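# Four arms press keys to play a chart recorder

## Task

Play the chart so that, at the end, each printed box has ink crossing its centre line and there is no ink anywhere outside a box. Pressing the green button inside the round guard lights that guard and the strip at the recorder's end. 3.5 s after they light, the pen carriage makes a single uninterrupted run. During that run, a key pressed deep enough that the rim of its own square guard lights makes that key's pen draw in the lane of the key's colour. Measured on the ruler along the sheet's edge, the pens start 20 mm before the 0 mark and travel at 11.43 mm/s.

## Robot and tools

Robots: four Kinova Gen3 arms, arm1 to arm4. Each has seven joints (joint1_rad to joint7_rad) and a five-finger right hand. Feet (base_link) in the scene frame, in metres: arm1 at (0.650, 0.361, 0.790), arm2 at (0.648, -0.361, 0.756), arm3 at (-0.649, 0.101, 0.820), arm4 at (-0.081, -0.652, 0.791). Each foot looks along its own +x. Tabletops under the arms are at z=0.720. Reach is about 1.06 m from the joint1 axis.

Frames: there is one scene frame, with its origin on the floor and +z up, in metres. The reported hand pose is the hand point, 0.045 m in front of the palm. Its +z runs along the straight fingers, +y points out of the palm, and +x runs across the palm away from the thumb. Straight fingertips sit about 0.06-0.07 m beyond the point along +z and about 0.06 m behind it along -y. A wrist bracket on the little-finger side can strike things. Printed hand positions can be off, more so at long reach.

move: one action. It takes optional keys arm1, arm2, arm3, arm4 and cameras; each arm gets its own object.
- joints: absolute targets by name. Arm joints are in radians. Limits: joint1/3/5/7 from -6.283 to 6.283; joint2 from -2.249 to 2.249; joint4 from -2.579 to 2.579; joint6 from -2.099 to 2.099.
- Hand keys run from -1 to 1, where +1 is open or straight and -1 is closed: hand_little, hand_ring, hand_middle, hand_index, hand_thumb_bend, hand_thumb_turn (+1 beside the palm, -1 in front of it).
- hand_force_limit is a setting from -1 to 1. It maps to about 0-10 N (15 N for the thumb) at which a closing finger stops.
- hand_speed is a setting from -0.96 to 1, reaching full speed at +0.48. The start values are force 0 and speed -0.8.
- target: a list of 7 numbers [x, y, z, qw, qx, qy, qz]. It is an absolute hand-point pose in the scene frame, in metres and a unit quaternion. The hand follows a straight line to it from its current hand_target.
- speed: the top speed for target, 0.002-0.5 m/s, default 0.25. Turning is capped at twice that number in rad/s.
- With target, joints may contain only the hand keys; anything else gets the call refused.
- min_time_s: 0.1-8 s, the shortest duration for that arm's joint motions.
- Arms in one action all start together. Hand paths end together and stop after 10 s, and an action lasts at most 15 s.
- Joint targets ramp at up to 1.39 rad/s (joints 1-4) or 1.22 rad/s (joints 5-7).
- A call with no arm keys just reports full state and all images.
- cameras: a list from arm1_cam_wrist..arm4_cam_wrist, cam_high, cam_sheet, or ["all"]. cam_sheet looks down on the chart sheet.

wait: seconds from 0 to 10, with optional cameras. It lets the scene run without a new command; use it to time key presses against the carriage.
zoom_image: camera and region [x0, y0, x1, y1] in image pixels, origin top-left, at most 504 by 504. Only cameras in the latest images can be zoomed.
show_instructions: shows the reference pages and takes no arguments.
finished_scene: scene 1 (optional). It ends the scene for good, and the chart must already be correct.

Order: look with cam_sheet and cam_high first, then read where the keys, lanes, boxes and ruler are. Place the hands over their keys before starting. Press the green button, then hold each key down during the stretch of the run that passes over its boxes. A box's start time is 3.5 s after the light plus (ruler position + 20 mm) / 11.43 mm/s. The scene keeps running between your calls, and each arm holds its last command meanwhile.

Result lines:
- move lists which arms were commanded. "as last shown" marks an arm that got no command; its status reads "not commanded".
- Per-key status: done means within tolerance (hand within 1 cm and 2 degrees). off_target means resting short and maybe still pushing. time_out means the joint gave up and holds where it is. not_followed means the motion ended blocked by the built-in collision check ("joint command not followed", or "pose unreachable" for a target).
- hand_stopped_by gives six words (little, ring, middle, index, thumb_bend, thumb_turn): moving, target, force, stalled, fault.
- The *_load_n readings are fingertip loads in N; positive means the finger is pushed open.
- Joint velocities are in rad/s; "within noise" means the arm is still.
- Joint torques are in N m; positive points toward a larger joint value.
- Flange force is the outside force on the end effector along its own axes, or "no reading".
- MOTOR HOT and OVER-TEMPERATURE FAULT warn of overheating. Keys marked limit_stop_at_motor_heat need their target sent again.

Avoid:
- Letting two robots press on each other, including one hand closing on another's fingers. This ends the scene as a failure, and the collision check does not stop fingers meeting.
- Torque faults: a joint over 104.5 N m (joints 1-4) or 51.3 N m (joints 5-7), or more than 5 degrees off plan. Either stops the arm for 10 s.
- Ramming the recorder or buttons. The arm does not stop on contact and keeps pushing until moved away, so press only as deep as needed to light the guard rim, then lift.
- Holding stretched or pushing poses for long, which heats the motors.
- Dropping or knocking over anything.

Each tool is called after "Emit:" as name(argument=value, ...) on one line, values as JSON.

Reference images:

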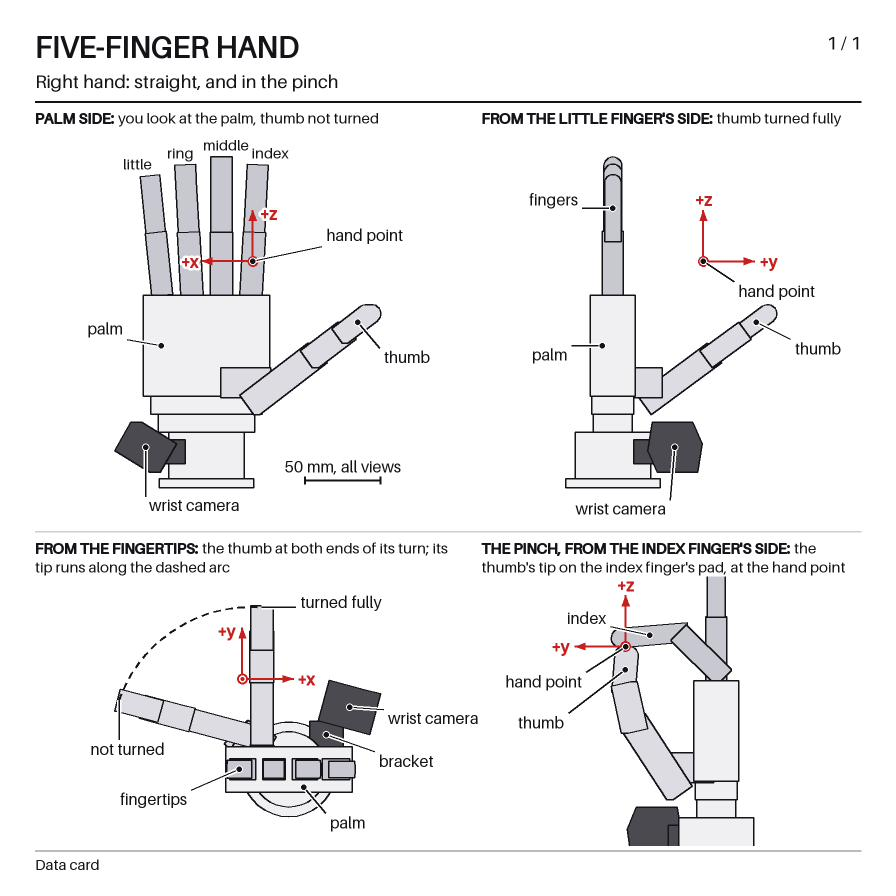

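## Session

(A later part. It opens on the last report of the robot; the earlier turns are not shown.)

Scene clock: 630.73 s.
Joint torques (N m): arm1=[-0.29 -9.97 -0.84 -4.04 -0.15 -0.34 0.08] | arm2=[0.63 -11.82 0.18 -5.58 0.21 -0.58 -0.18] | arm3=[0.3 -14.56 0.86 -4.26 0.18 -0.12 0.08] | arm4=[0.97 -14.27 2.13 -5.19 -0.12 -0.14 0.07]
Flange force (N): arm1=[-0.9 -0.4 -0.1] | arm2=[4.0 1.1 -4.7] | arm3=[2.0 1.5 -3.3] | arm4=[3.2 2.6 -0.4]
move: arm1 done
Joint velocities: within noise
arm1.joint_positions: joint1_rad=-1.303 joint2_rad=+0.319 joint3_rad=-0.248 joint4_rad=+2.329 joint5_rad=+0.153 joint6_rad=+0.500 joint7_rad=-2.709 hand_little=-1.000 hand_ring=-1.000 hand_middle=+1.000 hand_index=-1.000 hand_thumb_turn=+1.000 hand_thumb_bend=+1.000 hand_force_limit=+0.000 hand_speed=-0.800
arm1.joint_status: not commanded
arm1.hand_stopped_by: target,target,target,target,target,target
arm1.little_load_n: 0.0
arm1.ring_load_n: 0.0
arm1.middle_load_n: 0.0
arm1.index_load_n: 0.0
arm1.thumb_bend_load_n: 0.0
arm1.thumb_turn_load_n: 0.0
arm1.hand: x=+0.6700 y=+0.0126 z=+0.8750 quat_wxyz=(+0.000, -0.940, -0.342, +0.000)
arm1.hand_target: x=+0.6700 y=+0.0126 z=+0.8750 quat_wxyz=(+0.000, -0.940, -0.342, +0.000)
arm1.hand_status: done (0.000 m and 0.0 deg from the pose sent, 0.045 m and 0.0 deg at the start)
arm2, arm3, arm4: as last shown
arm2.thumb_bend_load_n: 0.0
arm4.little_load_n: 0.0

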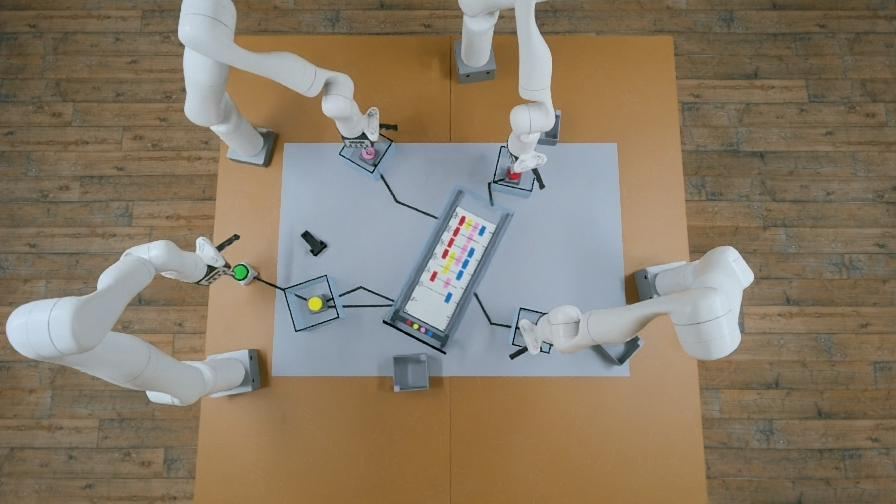

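Emit:
zoom_image(camera="cam_high", region=[222, 252, 272, 302])

Emit:
move(arm1={"target": [0.667, 0.0096, 0.860, 0, 0.9397, 0.3420, 0], "speed": 0.1}, cameras=["cam_high"])

Emit:
zoom_image(camera="cam_high", region=[222, 252, 272, 302])

Scaled by 10.080 from the camera's image (finer frame: 1280x720).

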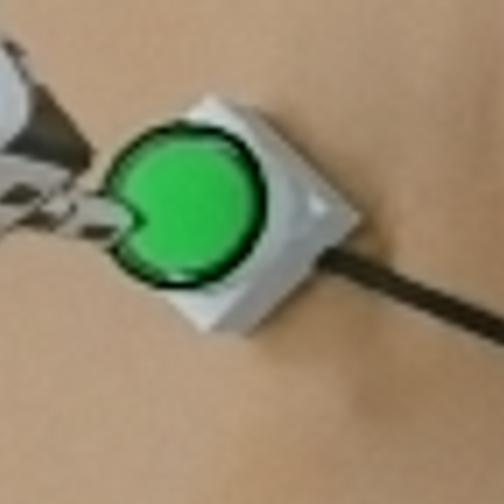

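Scene clock: 670.70 s.
Joint torques (N m): arm1=[-0.32 -10.42 -0.82 -3.63 -0.16 -0.37 0.05] | arm2=[0.66 -11.79 0.26 -5.57 0.23 -0.54 -0.16] | arm3=[0.26 -14.49 0.76 -4.37 0.11 -0.12 0.09] | arm4=[0.97 -14.23 2.16 -5.23 -0.12 -0.16 0.09]
Flange force (N): arm1=[-1.0 -0.6 -0.2] | arm2=[4.1 1.3 -4.7] | arm3=[2.4 1.4 -3.6] | arm4=[3.3 2.6 -0.5]
move: arm1 done
Joint velocities: within noise
arm1.joint_positions: joint1_rad=-1.312 joint2_rad=+0.366 joint3_rad=-0.227 joint4_rad=+2.339 joint5_rad=+0.180 joint6_rad=+0.443 joint7_rad=-2.723 hand_little=-1.000 hand_ring=-1.000 hand_middle=+1.000 hand_index=-1.000 hand_thumb_turn=+1.000 hand_thumb_bend=+1.000 hand_force_limit=+0.000 hand_speed=-0.800
arm1.joint_status: not commanded
arm1.hand_stopped_by: target,target,target,target,target,target
arm1.little_load_n: 0.0
arm1.ring_load_n: 0.0
arm1.middle_load_n: 0.0
arm1.index_load_n: 0.0
arm1.thumb_bend_load_n: 0.0
arm1.thumb_turn_load_n: 0.0
arm1.hand: x=+0.6670 y=+0.0096 z=+0.8600 quat_wxyz=(+0.000, -0.940, -0.342, +0.000)
arm1.hand_target: x=+0.6670 y=+0.0096 z=+0.8600 quat_wxyz=(+0.000, -0.940, -0.342, +0.000)
arm1.hand_status: done (0.000 m and 0.0 deg from the pose sent, 0.016 m and 0.0 deg at the start)
arm2, arm3, arm4: as last shown
arm4.little_load_n: 0.5

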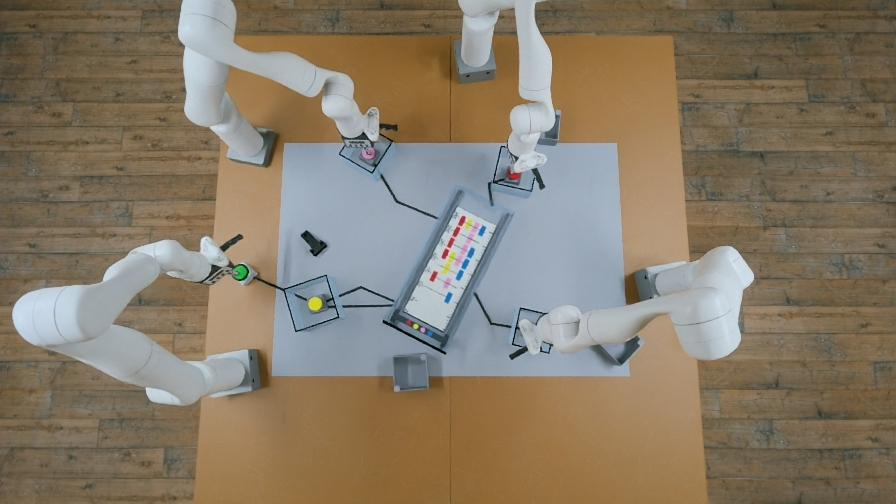

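Scaled by 10.080 from the camera's image (finer frame: 1280x720).

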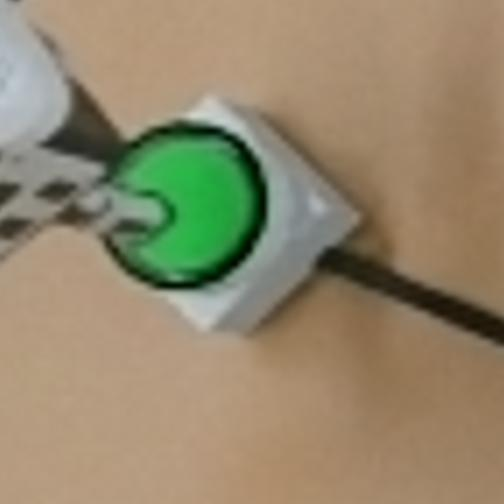

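Emit:
move(arm1={"target": [0.667, 0.0096, 0.852, 0, 0.9397, 0.3420, 0], "speed": 0.05})

Scene clock: 682.53 s.
Joint torques (N m): arm1=[-0.27 -10.52 -0.86 -3.38 -0.18 -0.37 0.06] | arm2=[0.74 -11.73 0.21 -5.66 0.21 -0.53 -0.16] | arm3=[0.3 -14.54 0.79 -4.36 0.2 -0.14 0.13] | arm4=[0.96 -14.26 2.16 -5.22 -0.12 -0.14 0.05]
Flange force (N): arm1=[-0.8 -0.5 -0.2] | arm2=[4.5 1.5 -4.7] | arm3=[2.3 1.7 -3.5] | arm4=[3.3 2.5 -0.3]
move: arm1 done
Joint velocities: within noise
arm1.joint_positions: joint1_rad=-1.323 joint2_rad=+0.390 joint3_rad=-0.215 joint4_rad=+2.348 joint5_rad=+0.194 joint6_rad=+0.411 joint7_rad=-2.737 hand_little=-1.000 hand_ring=-1.000 hand_middle=+1.000 hand_index=-1.000 hand_thumb_turn=+1.000 hand_thumb_bend=+1.000 hand_force_limit=+0.000 hand_speed=-0.800
arm1.joint_status: not commanded
arm1.hand_stopped_by: target,target,target,target,target,target
arm1.little_load_n: 0.0
arm1.ring_load_n: 0.5
arm1.middle_load_n: 0.0
arm1.index_load_n: 0.0
arm1.thumb_bend_load_n: 0.0
arm1.thumb_turn_load_n: 0.0
arm1.hand: x=+0.6670 y=+0.0096 z=+0.8520 quat_wxyz=(+0.000, -0.940, -0.342, +0.000)
arm1.hand_target: x=+0.6670 y=+0.0096 z=+0.8520 quat_wxyz=(+0.000, -0.940, -0.342, +0.000)
arm1.hand_status: done (0.000 m and 0.0 deg from the pose sent, 0.008 m and 0.0 deg at the start)
arm2, arm3, arm4: as last shown
arm3.ring_load_n: 0.5
arm4.little_load_n: 0.0
pictures: none

Emit:
move(arm1={"target": [0.667, 0.0096, 0.850, 0, 0.9397, 0.3420, 0], "speed": 0.05})

Scene clock: 686.40 s.
Joint torques (N m): arm1=[-0.27 -10.62 -0.8 -3.34 -0.13 -0.35 0.1] | arm2=[0.68 -11.74 0.25 -5.62 0.24 -0.53 -0.19] | arm3=[0.21 -14.5 0.81 -4.26 0.18 -0.1 0.13] | arm4=[0.96 -14.28 2.14 -5.18 -0.14 -0.17 0.04]
Flange force (N): arm1=[-0.6 -0.5 0.0] | arm2=[4.4 1.3 -4.7] | arm3=[2.1 1.4 -3.4] | arm4=[3.1 2.4 -0.4]
move: arm1 done
Joint velocities: within noise
arm1.joint_positions: joint1_rad=-1.327 joint2_rad=+0.396 joint3_rad=-0.211 joint4_rad=+2.350 joint5_rad=+0.198 joint6_rad=+0.402 joint7_rad=-2.740 hand_little=-1.000 hand_ring=-1.000 hand_middle=+1.000 hand_index=-1.000 hand_thumb_turn=+1.000 hand_thumb_bend=+1.000 hand_force_limit=+0.000 hand_speed=-0.800
arm1.joint_status: not commanded
arm1.hand_stopped_by: target,target,target,target,target,target
arm1.little_load_n: 0.0
arm1.ring_load_n: 0.0
arm1.middle_load_n: 0.0
arm1.index_load_n: 0.5
arm1.thumb_bend_load_n: -0.5
arm1.thumb_turn_load_n: 0.0
arm1.hand: x=+0.6670 y=+0.0096 z=+0.8500 quat_wxyz=(+0.000, -0.940, -0.342, +0.000)
arm1.hand_target: x=+0.6670 y=+0.0096 z=+0.8500 quat_wxyz=(+0.000, -0.940, -0.342, +0.000)
arm1.hand_status: done (0.000 m and 0.0 deg from the pose sent, 0.002 m and 0.0 deg at the start)
arm2, arm3, arm4: as last shown
arm2.thumb_turn_load_n: 0.5
arm3.ring_load_n: 0.0
arm3.thumb_turn_load_n: -0.5
pictures: none

Emit:
move(arm1={"target": [0.667, 0.0096, 0.848, 0, 0.9397, 0.3420, 0], "speed": 0.05})

Scene clock: 691.63 s.
Joint torques (N m): arm1=[-0.31 -10.73 -0.81 -3.28 -0.16 -0.36 0.13] | arm2=[0.69 -11.76 0.26 -5.62 0.23 -0.54 -0.17] | arm3=[0.25 -14.53 0.78 -4.32 0.13 -0.05 0.12] | arm4=[0.95 -14.3 2.2 -5.28 -0.15 -0.14 0.07]
Flange force (N): arm1=[-0.8 -0.5 0.2] | arm2=[4.3 1.3 -4.7] | arm3=[2.4 1.5 -3.3] | arm4=[3.4 2.5 -0.2]
move: arm1 done
Joint velocities: within noise
arm1.joint_positions: joint1_rad=-1.330 joint2_rad=+0.402 joint3_rad=-0.208 joint4_rad=+2.352 joint5_rad=+0.201 joint6_rad=+0.394 joint7_rad=-2.743 hand_little=-1.000 hand_ring=-1.000 hand_middle=+1.000 hand_index=-1.000 hand_thumb_turn=+1.000 hand_thumb_bend=+1.000 hand_force_limit=+0.000 hand_speed=-0.800
arm1.joint_status: not commanded
arm1.hand_stopped_by: target,target,target,target,target,target
arm1.little_load_n: 0.0
arm1.ring_load_n: 0.0
arm1.middle_load_n: 0.0
arm1.index_load_n: 0.0
arm1.thumb_bend_load_n: 0.0
arm1.thumb_turn_load_n: 0.0
arm1.hand: x=+0.6670 y=+0.0096 z=+0.8480 quat_wxyz=(+0.000, -0.940, -0.342, +0.000)
arm1.hand_target: x=+0.6670 y=+0.0096 z=+0.8480 quat_wxyz=(+0.000, -0.940, -0.342, +0.000)
arm1.hand_status: done (0.000 m and 0.0 deg from the pose sent, 0.002 m and 0.0 deg at the start)
arm2, arm3, arm4: as last shown
arm2.thumb_turn_load_n: 0.0
arm3.thumb_turn_load_n: 0.0
arm4.thumb_bend_load_n: -0.5
pictures: none

Emit:
move(arm1={"target": [0.667, 0.0096, 0.846, 0, 0.9397, 0.3420, 0], "speed": 0.05})

Scene clock: 695.83 s.
Joint torques (N m): arm1=[-0.25 -10.72 -0.89 -3.22 -0.16 -0.34 0.09] | arm2=[0.72 -11.71 0.12 -5.62 0.19 -0.57 -0.18] | arm3=[0.28 -14.51 0.92 -4.39 0.16 -0.14 0.08] | arm4=[0.99 -14.29 2.15 -5.24 -0.13 -0.14 0.09]
Flange force (N): arm1=[-0.5 -0.5 0.3] | arm2=[4.3 1.4 -4.9] | arm3=[2.5 1.5 -3.4] | arm4=[3.3 2.7 -0.4]
move: arm1 done
Joint velocities: within noise
arm1.joint_positions: joint1_rad=-1.333 joint2_rad=+0.408 joint3_rad=-0.204 joint4_rad=+2.354 joint5_rad=+0.204 joint6_rad=+0.386 joint7_rad=-2.746 hand_little=-1.000 hand_ring=-1.000 hand_middle=+1.000 hand_index=-1.000 hand_thumb_turn=+1.000 hand_thumb_bend=+1.000 hand_force_limit=+0.000 hand_speed=-0.800
arm1.joint_status: not commanded
arm1.hand_stopped_by: target,target,target,target,target,target
arm1.little_load_n: 0.0
arm1.ring_load_n: 0.0
arm1.middle_load_n: 0.0
arm1.index_load_n: 0.0
arm1.thumb_bend_load_n: 0.0
arm1.thumb_turn_load_n: 0.0
arm1.hand: x=+0.6670 y=+0.0096 z=+0.8460 quat_wxyz=(+0.000, -0.940, -0.342, +0.000)
arm1.hand_target: x=+0.6670 y=+0.0096 z=+0.8460 quat_wxyz=(+0.000, -0.940, -0.342, +0.000)
arm1.hand_status: done (0.000 m and 0.0 deg from the pose sent, 0.002 m and 0.0 deg at the start)
arm2, arm3, arm4: as last shown
arm4.thumb_bend_load_n: 0.0
pictures: none

Emit:
move(arm1={"target": [0.667, 0.0096, 0.844, 0, 0.9397, 0.3420, 0], "speed": 0.05}, cameras=["cam_high"])

Emit:
zoom_image(camera="cam_high", region=[222, 252, 272, 302])

Scene clock: 702.63 s.
Joint torques (N m): arm1=[-0.27 -10.73 -0.79 -3.11 -0.16 -0.33 0.06] | arm2=[0.69 -11.75 0.27 -5.55 0.21 -0.55 -0.15] | arm3=[0.28 -14.58 0.78 -4.36 0.17 -0.15 0.1] | arm4=[0.99 -14.24 2.12 -5.25 -0.13 -0.16 0.05]
Flange force (N): arm1=[-0.8 -0.6 -0.1] | arm2=[4.1 1.4 -4.8] | arm3=[2.3 1.6 -3.4] | arm4=[3.4 2.6 -0.5]
move: arm1 done
Joint velocities: within noise
arm1.joint_positions: joint1_rad=-1.336 joint2_rad=+0.414 joint3_rad=-0.201 joint4_rad=+2.356 joint5_rad=+0.208 joint6_rad=+0.378 joint7_rad=-2.750 hand_little=-1.000 hand_ring=-1.000 hand_middle=+1.000 hand_index=-1.000 hand_thumb_turn=+1.000 hand_thumb_bend=+1.000 hand_force_limit=+0.000 hand_speed=-0.800
arm1.joint_status: not commanded
arm1.hand_stopped_by: target,target,target,target,target,target
arm1.little_load_n: 0.0
arm1.ring_load_n: 0.0
arm1.middle_load_n: 0.0
arm1.index_load_n: 0.0
arm1.thumb_bend_load_n: 0.0
arm1.thumb_turn_load_n: 0.0
arm1.hand: x=+0.6670 y=+0.0096 z=+0.8440 quat_wxyz=(+0.000, -0.940, -0.342, +0.000)
arm1.hand_target: x=+0.6670 y=+0.0096 z=+0.8440 quat_wxyz=(+0.000, -0.940, -0.342, +0.000)
arm1.hand_status: done (0.000 m and 0.0 deg from the pose sent, 0.002 m and 0.0 deg at the start)
arm2.joint_positions: joint1_rad=-0.135 joint2_rad=+0.474 joint3_rad=-0.007 joint4_rad=+2.021 joint5_rad=-0.022 joint6_rad=+0.645 joint7_rad=-1.494 hand_little=-1.000 hand_ring=-1.000 hand_middle=+1.000 hand_index=-1.000 hand_thumb_turn=+1.000 hand_thumb_bend=+1.000 hand_force_limit=+0.000 hand_speed=-0.800
arm2.joint_status: not commanded
arm2.hand_stopped_by: target,target,target,target,target,target
arm2.little_load_n: 0.0
arm2.ring_load_n: 0.0
arm2.middle_load_n: 0.0
arm2.index_load_n: 0.0
arm2.thumb_bend_load_n: 0.0
arm2.thumb_turn_load_n: 0.0
arm2.hand: x=+0.2365 y=-0.3800 z=+0.8420 quat_wxyz=(+0.000, +1.000, +0.000, +0.000)
arm2.hand_target: x=+0.2365 y=-0.3800 z=+0.8420 quat_wxyz=(+0.000, +1.000, +0.000, +0.000)
arm2.hand_status: not commanded
arm3.joint_positions: joint1_rad=-0.373 joint2_rad=+0.689 joint3_rad=+0.244 joint4_rad=+1.960 joint5_rad=-0.287 joint6_rad=+0.535 joint7_rad=-1.336 hand_little=-1.000 hand_ring=-1.000 hand_middle=+1.000 hand_index=-1.000 hand_thumb_turn=+1.000 hand_thumb_bend=+1.000 hand_force_limit=+0.000 hand_speed=-0.800
arm3.joint_status: not commanded
arm3.hand_stopped_by: target,target,target,target,target,target
arm3.little_load_n: 0.0
arm3.ring_load_n: 0.0
arm3.middle_load_n: 0.0
arm3.index_load_n: 0.0
arm3.thumb_bend_load_n: 0.0
arm3.thumb_turn_load_n: 0.0
arm3.hand: x=-0.2469 y=+0.2976 z=+0.8420 quat_wxyz=(+0.000, +0.174, -0.985, +0.000)
arm3.hand_target: x=-0.2469 y=+0.2976 z=+0.8420 quat_wxyz=(+0.000, +0.174, -0.985, +0.000)
arm3.hand_status: not commanded
arm4.joint_positions: joint1_rad=-0.308 joint2_rad=+0.585 joint3_rad=+0.187 joint4_rad=+1.992 joint5_rad=-0.196 joint6_rad=+0.580 joint7_rad=-1.374 hand_little=-1.000 hand_ring=-1.000 hand_middle=+1.000 hand_index=-1.000 hand_thumb_turn=+1.000 hand_thumb_bend=+1.000 hand_force_limit=+0.000 hand_speed=-0.800
arm4.joint_status: not commanded
arm4.hand_stopped_by: target,target,target,target,target,target
arm4.little_load_n: 0.5
arm4.ring_load_n: 0.0
arm4.middle_load_n: 0.0
arm4.index_load_n: 0.0
arm4.thumb_bend_load_n: 0.0
arm4.thumb_turn_load_n: 0.0
arm4.hand: x=-0.2606 y=-0.2574 z=+0.8420 quat_wxyz=(+0.000, +0.819, -0.574, +0.000)
arm4.hand_target: x=-0.2606 y=-0.2574 z=+0.8420 quat_wxyz=(+0.000, +0.819, -0.574, +0.000)
arm4.hand_status: not commanded

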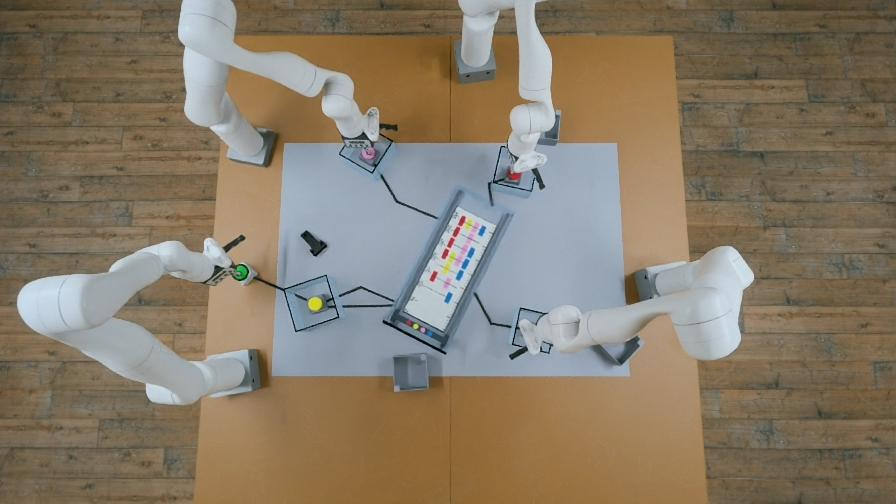

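Scaled by 10.080 from the camera's image (finer frame: 1280x720).

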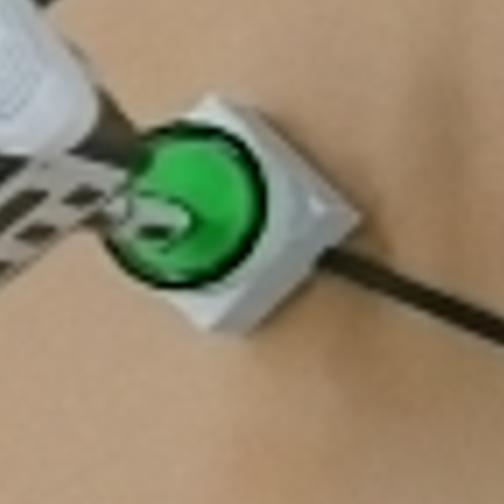

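Emit:
move(arm1={"target": [0.667, 0.0096, 0.842, 0, 0.9397, 0.3420, 0], "speed": 0.05})

Scene clock: 709.37 s.
Joint torques (N m): arm1=[-0.21 -10.87 -0.82 -3.07 -0.21 -0.34 0.08] | arm2=[0.64 -11.81 0.16 -5.58 0.23 -0.55 -0.21] | arm3=[0.24 -14.5 0.81 -4.31 0.18 -0.14 0.08] | arm4=[0.98 -14.29 2.16 -5.23 -0.15 -0.15 0.04]
Flange force (N): arm1=[-0.6 -0.4 0.4] | arm2=[4.1 1.1 -4.7] | arm3=[2.2 1.4 -3.5] | arm4=[3.3 2.5 -0.4]
move: arm1 done
Joint velocities: within noise
arm1.joint_positions: joint1_rad=-1.339 joint2_rad=+0.420 joint3_rad=-0.197 joint4_rad=+2.358 joint5_rad=+0.211 joint6_rad=+0.370 joint7_rad=-2.753 hand_little=-1.000 hand_ring=-1.000 hand_middle=+1.000 hand_index=-1.000 hand_thumb_turn=+1.000 hand_thumb_bend=+1.000 hand_force_limit=+0.000 hand_speed=-0.800
arm1.joint_status: not commanded
arm1.hand_stopped_by: target,target,target,target,target,target
arm1.little_load_n: 0.0
arm1.ring_load_n: 0.5
arm1.middle_load_n: 0.0
arm1.index_load_n: 0.0
arm1.thumb_bend_load_n: 0.0
arm1.thumb_turn_load_n: 0.0
arm1.hand: x=+0.6670 y=+0.0096 z=+0.8420 quat_wxyz=(+0.000, -0.940, -0.342, +0.000)
arm1.hand_target: x=+0.6670 y=+0.0096 z=+0.8420 quat_wxyz=(+0.000, -0.940, -0.342, +0.000)
arm1.hand_status: done (0.000 m and 0.0 deg from the pose sent, 0.002 m and 0.0 deg at the start)
arm2, arm3, arm4: as last shown
arm2.ring_load_n: 0.5
arm4.little_load_n: 0.0
pictures: none

Emit:
move(arm1={"target": [0.667, 0.0096, 0.840, 0, 0.9397, 0.3420, 0], "speed": 0.05})

Scene clock: 714.00 s.
Joint torques (N m): arm1=[-0.28 -10.85 -0.77 -2.94 -0.12 -0.34 0.08] | arm2=[0.68 -11.78 0.09 -5.58 0.22 -0.54 -0.18] | arm3=[0.27 -14.47 0.72 -4.39 0.15 -0.08 0.1] | arm4=[0.97 -14.28 2.14 -5.26 -0.13 -0.13 0.08]
Flange force (N): arm1=[-0.9 -0.4 -0.2] | arm2=[4.1 1.3 -4.7] | arm3=[2.6 1.5 -3.5] | arm4=[3.4 2.6 -0.3]
move: arm1 done
Joint velocities: within noise
arm1.joint_positions: joint1_rad=-1.343 joint2_rad=+0.426 joint3_rad=-0.193 joint4_rad=+2.360 joint5_rad=+0.214 joint6_rad=+0.361 joint7_rad=-2.756 hand_little=-1.000 hand_ring=-1.000 hand_middle=+1.000 hand_index=-1.000 hand_thumb_turn=+1.000 hand_thumb_bend=+1.000 hand_force_limit=+0.000 hand_speed=-0.800
arm1.joint_status: not commanded
arm1.hand_stopped_by: target,target,target,target,target,target
arm1.little_load_n: 0.0
arm1.ring_load_n: 0.0
arm1.middle_load_n: 0.0
arm1.index_load_n: 0.0
arm1.thumb_bend_load_n: 0.0
arm1.thumb_turn_load_n: 0.0
arm1.hand: x=+0.6670 y=+0.0096 z=+0.8400 quat_wxyz=(+0.000, -0.940, -0.342, +0.000)
arm1.hand_target: x=+0.6670 y=+0.0096 z=+0.8400 quat_wxyz=(+0.000, -0.940, -0.342, +0.000)
arm1.hand_status: done (0.000 m and 0.0 deg from the pose sent, 0.002 m and 0.0 deg at the start)
arm2, arm3, arm4: as last shown
arm2.ring_load_n: 0.0
pictures: none

Emit:
move(arm1={"target": [0.667, 0.0096, 0.8385, 0, 0.9397, 0.3420, 0], "speed": 0.05})

Scene clock: 723.10 s.
Joint torques (N m): arm1=[-0.26 -10.88 -0.77 -2.89 -0.18 -0.37 0.06] | arm2=[0.74 -11.78 0.24 -5.66 0.28 -0.55 -0.19] | arm3=[0.23 -14.47 0.79 -4.43 0.19 -0.11 0.1] | arm4=[1 -14.27 2.12 -5.18 -0.14 -0.14 0.06]
Flange force (N): arm1=[-0.9 -0.4 -0.2] | arm2=[4.4 1.4 -4.6] | arm3=[2.7 1.4 -3.4] | arm4=[3.1 2.6 -0.5]
move: arm1 done
Joint velocities: within noise
arm1.joint_positions: joint1_rad=-1.345 joint2_rad=+0.431 joint3_rad=-0.190 joint4_rad=+2.362 joint5_rad=+0.217 joint6_rad=+0.355 joint7_rad=-2.758 hand_little=-1.000 hand_ring=-1.000 hand_middle=+1.000 hand_index=-1.000 hand_thumb_turn=+1.000 hand_thumb_bend=+1.000 hand_force_limit=+0.000 hand_speed=-0.800
arm1.joint_status: not commanded
arm1.hand_stopped_by: target,target,target,target,target,target
arm1.little_load_n: 0.0
arm1.ring_load_n: 0.0
arm1.middle_load_n: 0.0
arm1.index_load_n: 0.0
arm1.thumb_bend_load_n: 0.0
arm1.thumb_turn_load_n: 0.0
arm1.hand: x=+0.6670 y=+0.0096 z=+0.8385 quat_wxyz=(+0.000, -0.940, -0.342, +0.000)
arm1.hand_target: x=+0.6670 y=+0.0096 z=+0.8385 quat_wxyz=(+0.000, -0.940, -0.342, +0.000)
arm1.hand_status: done (0.000 m and 0.0 deg from the pose sent, 0.002 m and 0.0 deg at the start)
arm2, arm3, arm4: as last shown
arm2.little_load_n: 0.5
arm2.ring_load_n: 0.5
arm4.thumb_bend_load_n: -0.5
pictures: none

Emit:
move(arm1={"target": [0.667, 0.0096, 0.837, 0, 0.9397, 0.3420, 0], "speed": 0.05})

Scene clock: 734.80 s.
Joint torques (N m): arm1=[-0.27 -10.84 -0.74 -2.93 -0.22 -0.37 0.09] | arm2=[0.76 -11.76 0.26 -5.56 0.22 -0.54 -0.18] | arm3=[0.3 -14.47 0.84 -4.24 0.17 -0.14 0.11] | arm4=[0.91 -14.24 2.16 -5.25 -0.12 -0.13 0.06]
Flange force (N): arm1=[-0.6 -0.7 -0.3] | arm2=[4.1 1.5 -4.7] | arm3=[2.0 1.6 -3.6] | arm4=[3.4 2.4 -0.3]
move: arm1 done
Joint velocities: within noise
arm1.joint_positions: joint1_rad=-1.348 joint2_rad=+0.436 joint3_rad=-0.187 joint4_rad=+2.363 joint5_rad=+0.219 joint6_rad=+0.349 joint7_rad=-2.760 hand_little=-1.000 hand_ring=-1.000 hand_middle=+1.000 hand_index=-1.000 hand_thumb_turn=+1.000 hand_thumb_bend=+1.000 hand_force_limit=+0.000 hand_speed=-0.800
arm1.joint_status: not commanded
arm1.hand_stopped_by: target,target,target,target,target,target
arm1.little_load_n: 0.0
arm1.ring_load_n: 0.5
arm1.middle_load_n: 0.0
arm1.index_load_n: 0.0
arm1.thumb_bend_load_n: 0.0
arm1.thumb_turn_load_n: 0.0
arm1.hand: x=+0.6670 y=+0.0096 z=+0.8370 quat_wxyz=(+0.000, -0.940, -0.342, +0.000)
arm1.hand_target: x=+0.6670 y=+0.0096 z=+0.8370 quat_wxyz=(+0.000, -0.940, -0.342, +0.000)
arm1.hand_status: done (0.000 m and 0.0 deg from the pose sent, 0.002 m and 0.0 deg at the start)
arm2, arm3, arm4: as last shown
arm2.little_load_n: 0.0
arm2.middle_load_n: -0.5
arm2.index_load_n: 0.5
arm3.thumb_bend_load_n: -0.5
arm4.thumb_bend_load_n: 0.0
pictures: none

Emit:
move(arm1={"target": [0.667, 0.0096, 0.8355, 0, 0.9397, 0.3420, 0], "speed": 0.05})

Scene clock: 739.37 s.
Joint torques (N m): arm1=[-0.2 -9.45 -0.73 -2.7 -0.16 -0.61 0.1] | arm2=[0.66 -11.77 0.13 -5.57 0.21 -0.54 -0.21] | arm3=[0.23 -14.49 0.79 -4.37 0.17 -0.04 0.1] | arm4=[0.97 -14.27 2.16 -5.25 -0.11 -0.16 0.07]
Flange force (N): arm1=[0.0 -0.9 -5.9] | arm2=[4.1 1.1 -4.7] | arm3=[2.6 1.4 -3.3] | arm4=[3.4 2.6 -0.4]
move: arm1 done
Joint velocities: within noise
arm1.joint_positions: joint1_rad=-1.350 joint2_rad=+0.440 joint3_rad=-0.184 joint4_rad=+2.365 joint5_rad=+0.222 joint6_rad=+0.343 joint7_rad=-2.763 hand_little=-1.000 hand_ring=-1.000 hand_middle=+1.000 hand_index=-1.000 hand_thumb_turn=+1.000 hand_thumb_bend=+1.000 hand_force_limit=+0.000 hand_speed=-0.800
arm1.joint_status: not commanded
arm1.hand_stopped_by: target,target,target,target,target,target
arm1.little_load_n: 0.5
arm1.ring_load_n: 0.0
arm1.middle_load_n: 0.0
arm1.index_load_n: 0.0
arm1.thumb_bend_load_n: 0.0
arm1.thumb_turn_load_n: -0.5
arm1.hand: x=+0.6670 y=+0.0096 z=+0.8355 quat_wxyz=(+0.000, -0.940, -0.342, +0.000)
arm1.hand_target: x=+0.6670 y=+0.0096 z=+0.8355 quat_wxyz=(+0.000, -0.940, -0.342, +0.000)
arm1.hand_status: done (0.000 m and 0.0 deg from the pose sent, 0.001 m and 0.0 deg at the start)
arm2, arm3, arm4: as last shown
arm2.ring_load_n: 0.0
arm2.middle_load_n: 0.0
arm2.index_load_n: 0.0
arm3.thumb_bend_load_n: 0.0
pictures: none

Emit:
move(arm1={"target": [0.667, 0.0096, 0.843, 0, 0.9397, 0.3420, 0], "speed": 0.05}, cameras=["cam_sheet"])

Emit:
zoom_image(camera="cam_sheet", region=[450, 90, 600, 240])

Emit:
zoom_image(camera="cam_sheet", region=[390, 160, 510, 280])

Emit:
zoom_image(camera="cam_sheet", region=[330, 240, 450, 390])

Scene clock: 770.50 s.
Joint torques (N m): arm1=[-0.26 -10.82 -0.88 -3.14 -0.13 -0.39 0.08] | arm2=[0.67 -11.73 0.21 -5.61 0.2 -0.55 -0.16] | arm3=[0.26 -14.45 0.76 -4.34 0.12 -0.06 0.17] | arm4=[0.95 -14.26 2.13 -5.21 -0.12 -0.18 0.08]
Flange force (N): arm1=[-0.7 -0.5 0.1] | arm2=[4.3 1.3 -4.8] | arm3=[2.5 1.7 -3.6] | arm4=[3.2 2.5 -0.5]
move: arm1 done
Joint velocities: within noise
arm1.joint_positions: joint1_rad=-1.338 joint2_rad=+0.417 joint3_rad=-0.199 joint4_rad=+2.357 joint5_rad=+0.210 joint6_rad=+0.374 joint7_rad=-2.751 hand_little=-1.000 hand_ring=-1.000 hand_middle=+1.000 hand_index=-1.000 hand_thumb_turn=+1.000 hand_thumb_bend=+1.000 hand_force_limit=+0.000 hand_speed=-0.800
arm1.joint_status: not commanded
arm1.hand_stopped_by: target,target,target,target,target,target
arm1.little_load_n: 0.0
arm1.ring_load_n: 0.0
arm1.middle_load_n: 0.0
arm1.index_load_n: 0.0
arm1.thumb_bend_load_n: 0.0
arm1.thumb_turn_load_n: 0.0
arm1.hand: x=+0.6670 y=+0.0096 z=+0.8430 quat_wxyz=(+0.000, -0.940, -0.342, +0.000)
arm1.hand_target: x=+0.6670 y=+0.0096 z=+0.8430 quat_wxyz=(+0.000, -0.940, -0.342, +0.000)
arm1.hand_status: done (0.000 m and 0.0 deg from the pose sent, 0.007 m and 0.0 deg at the start)
arm2, arm3, arm4: as last shown

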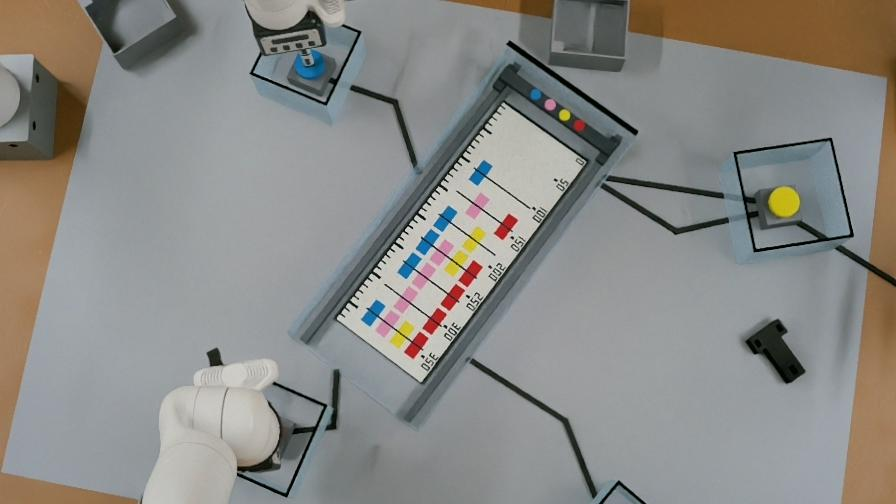

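Scaled by 3.360 from the camera's image (finer frame: 1280x720).

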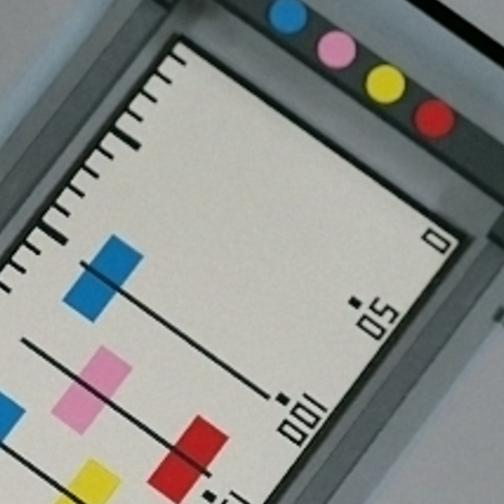

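Scaled by 4.200 from the camera's image (finer frame: 1280x720).

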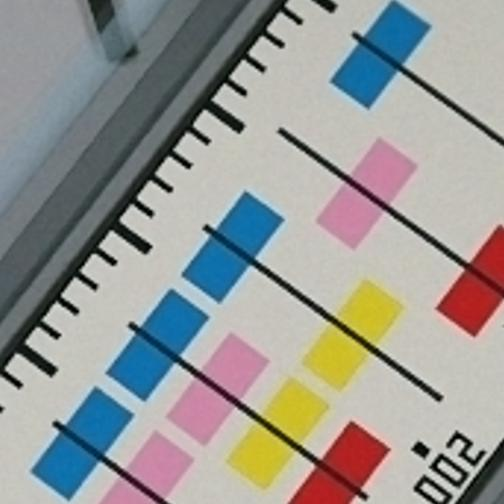

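Scaled by 3.360 from the camera's image (finer frame: 1280x720).

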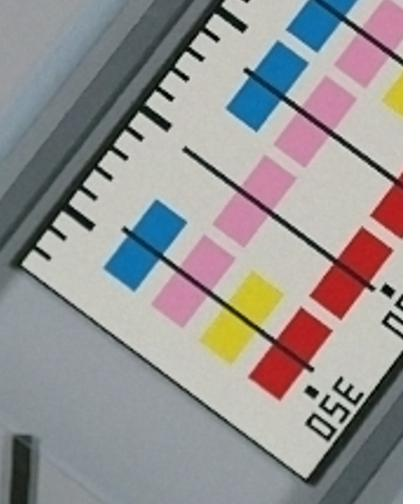

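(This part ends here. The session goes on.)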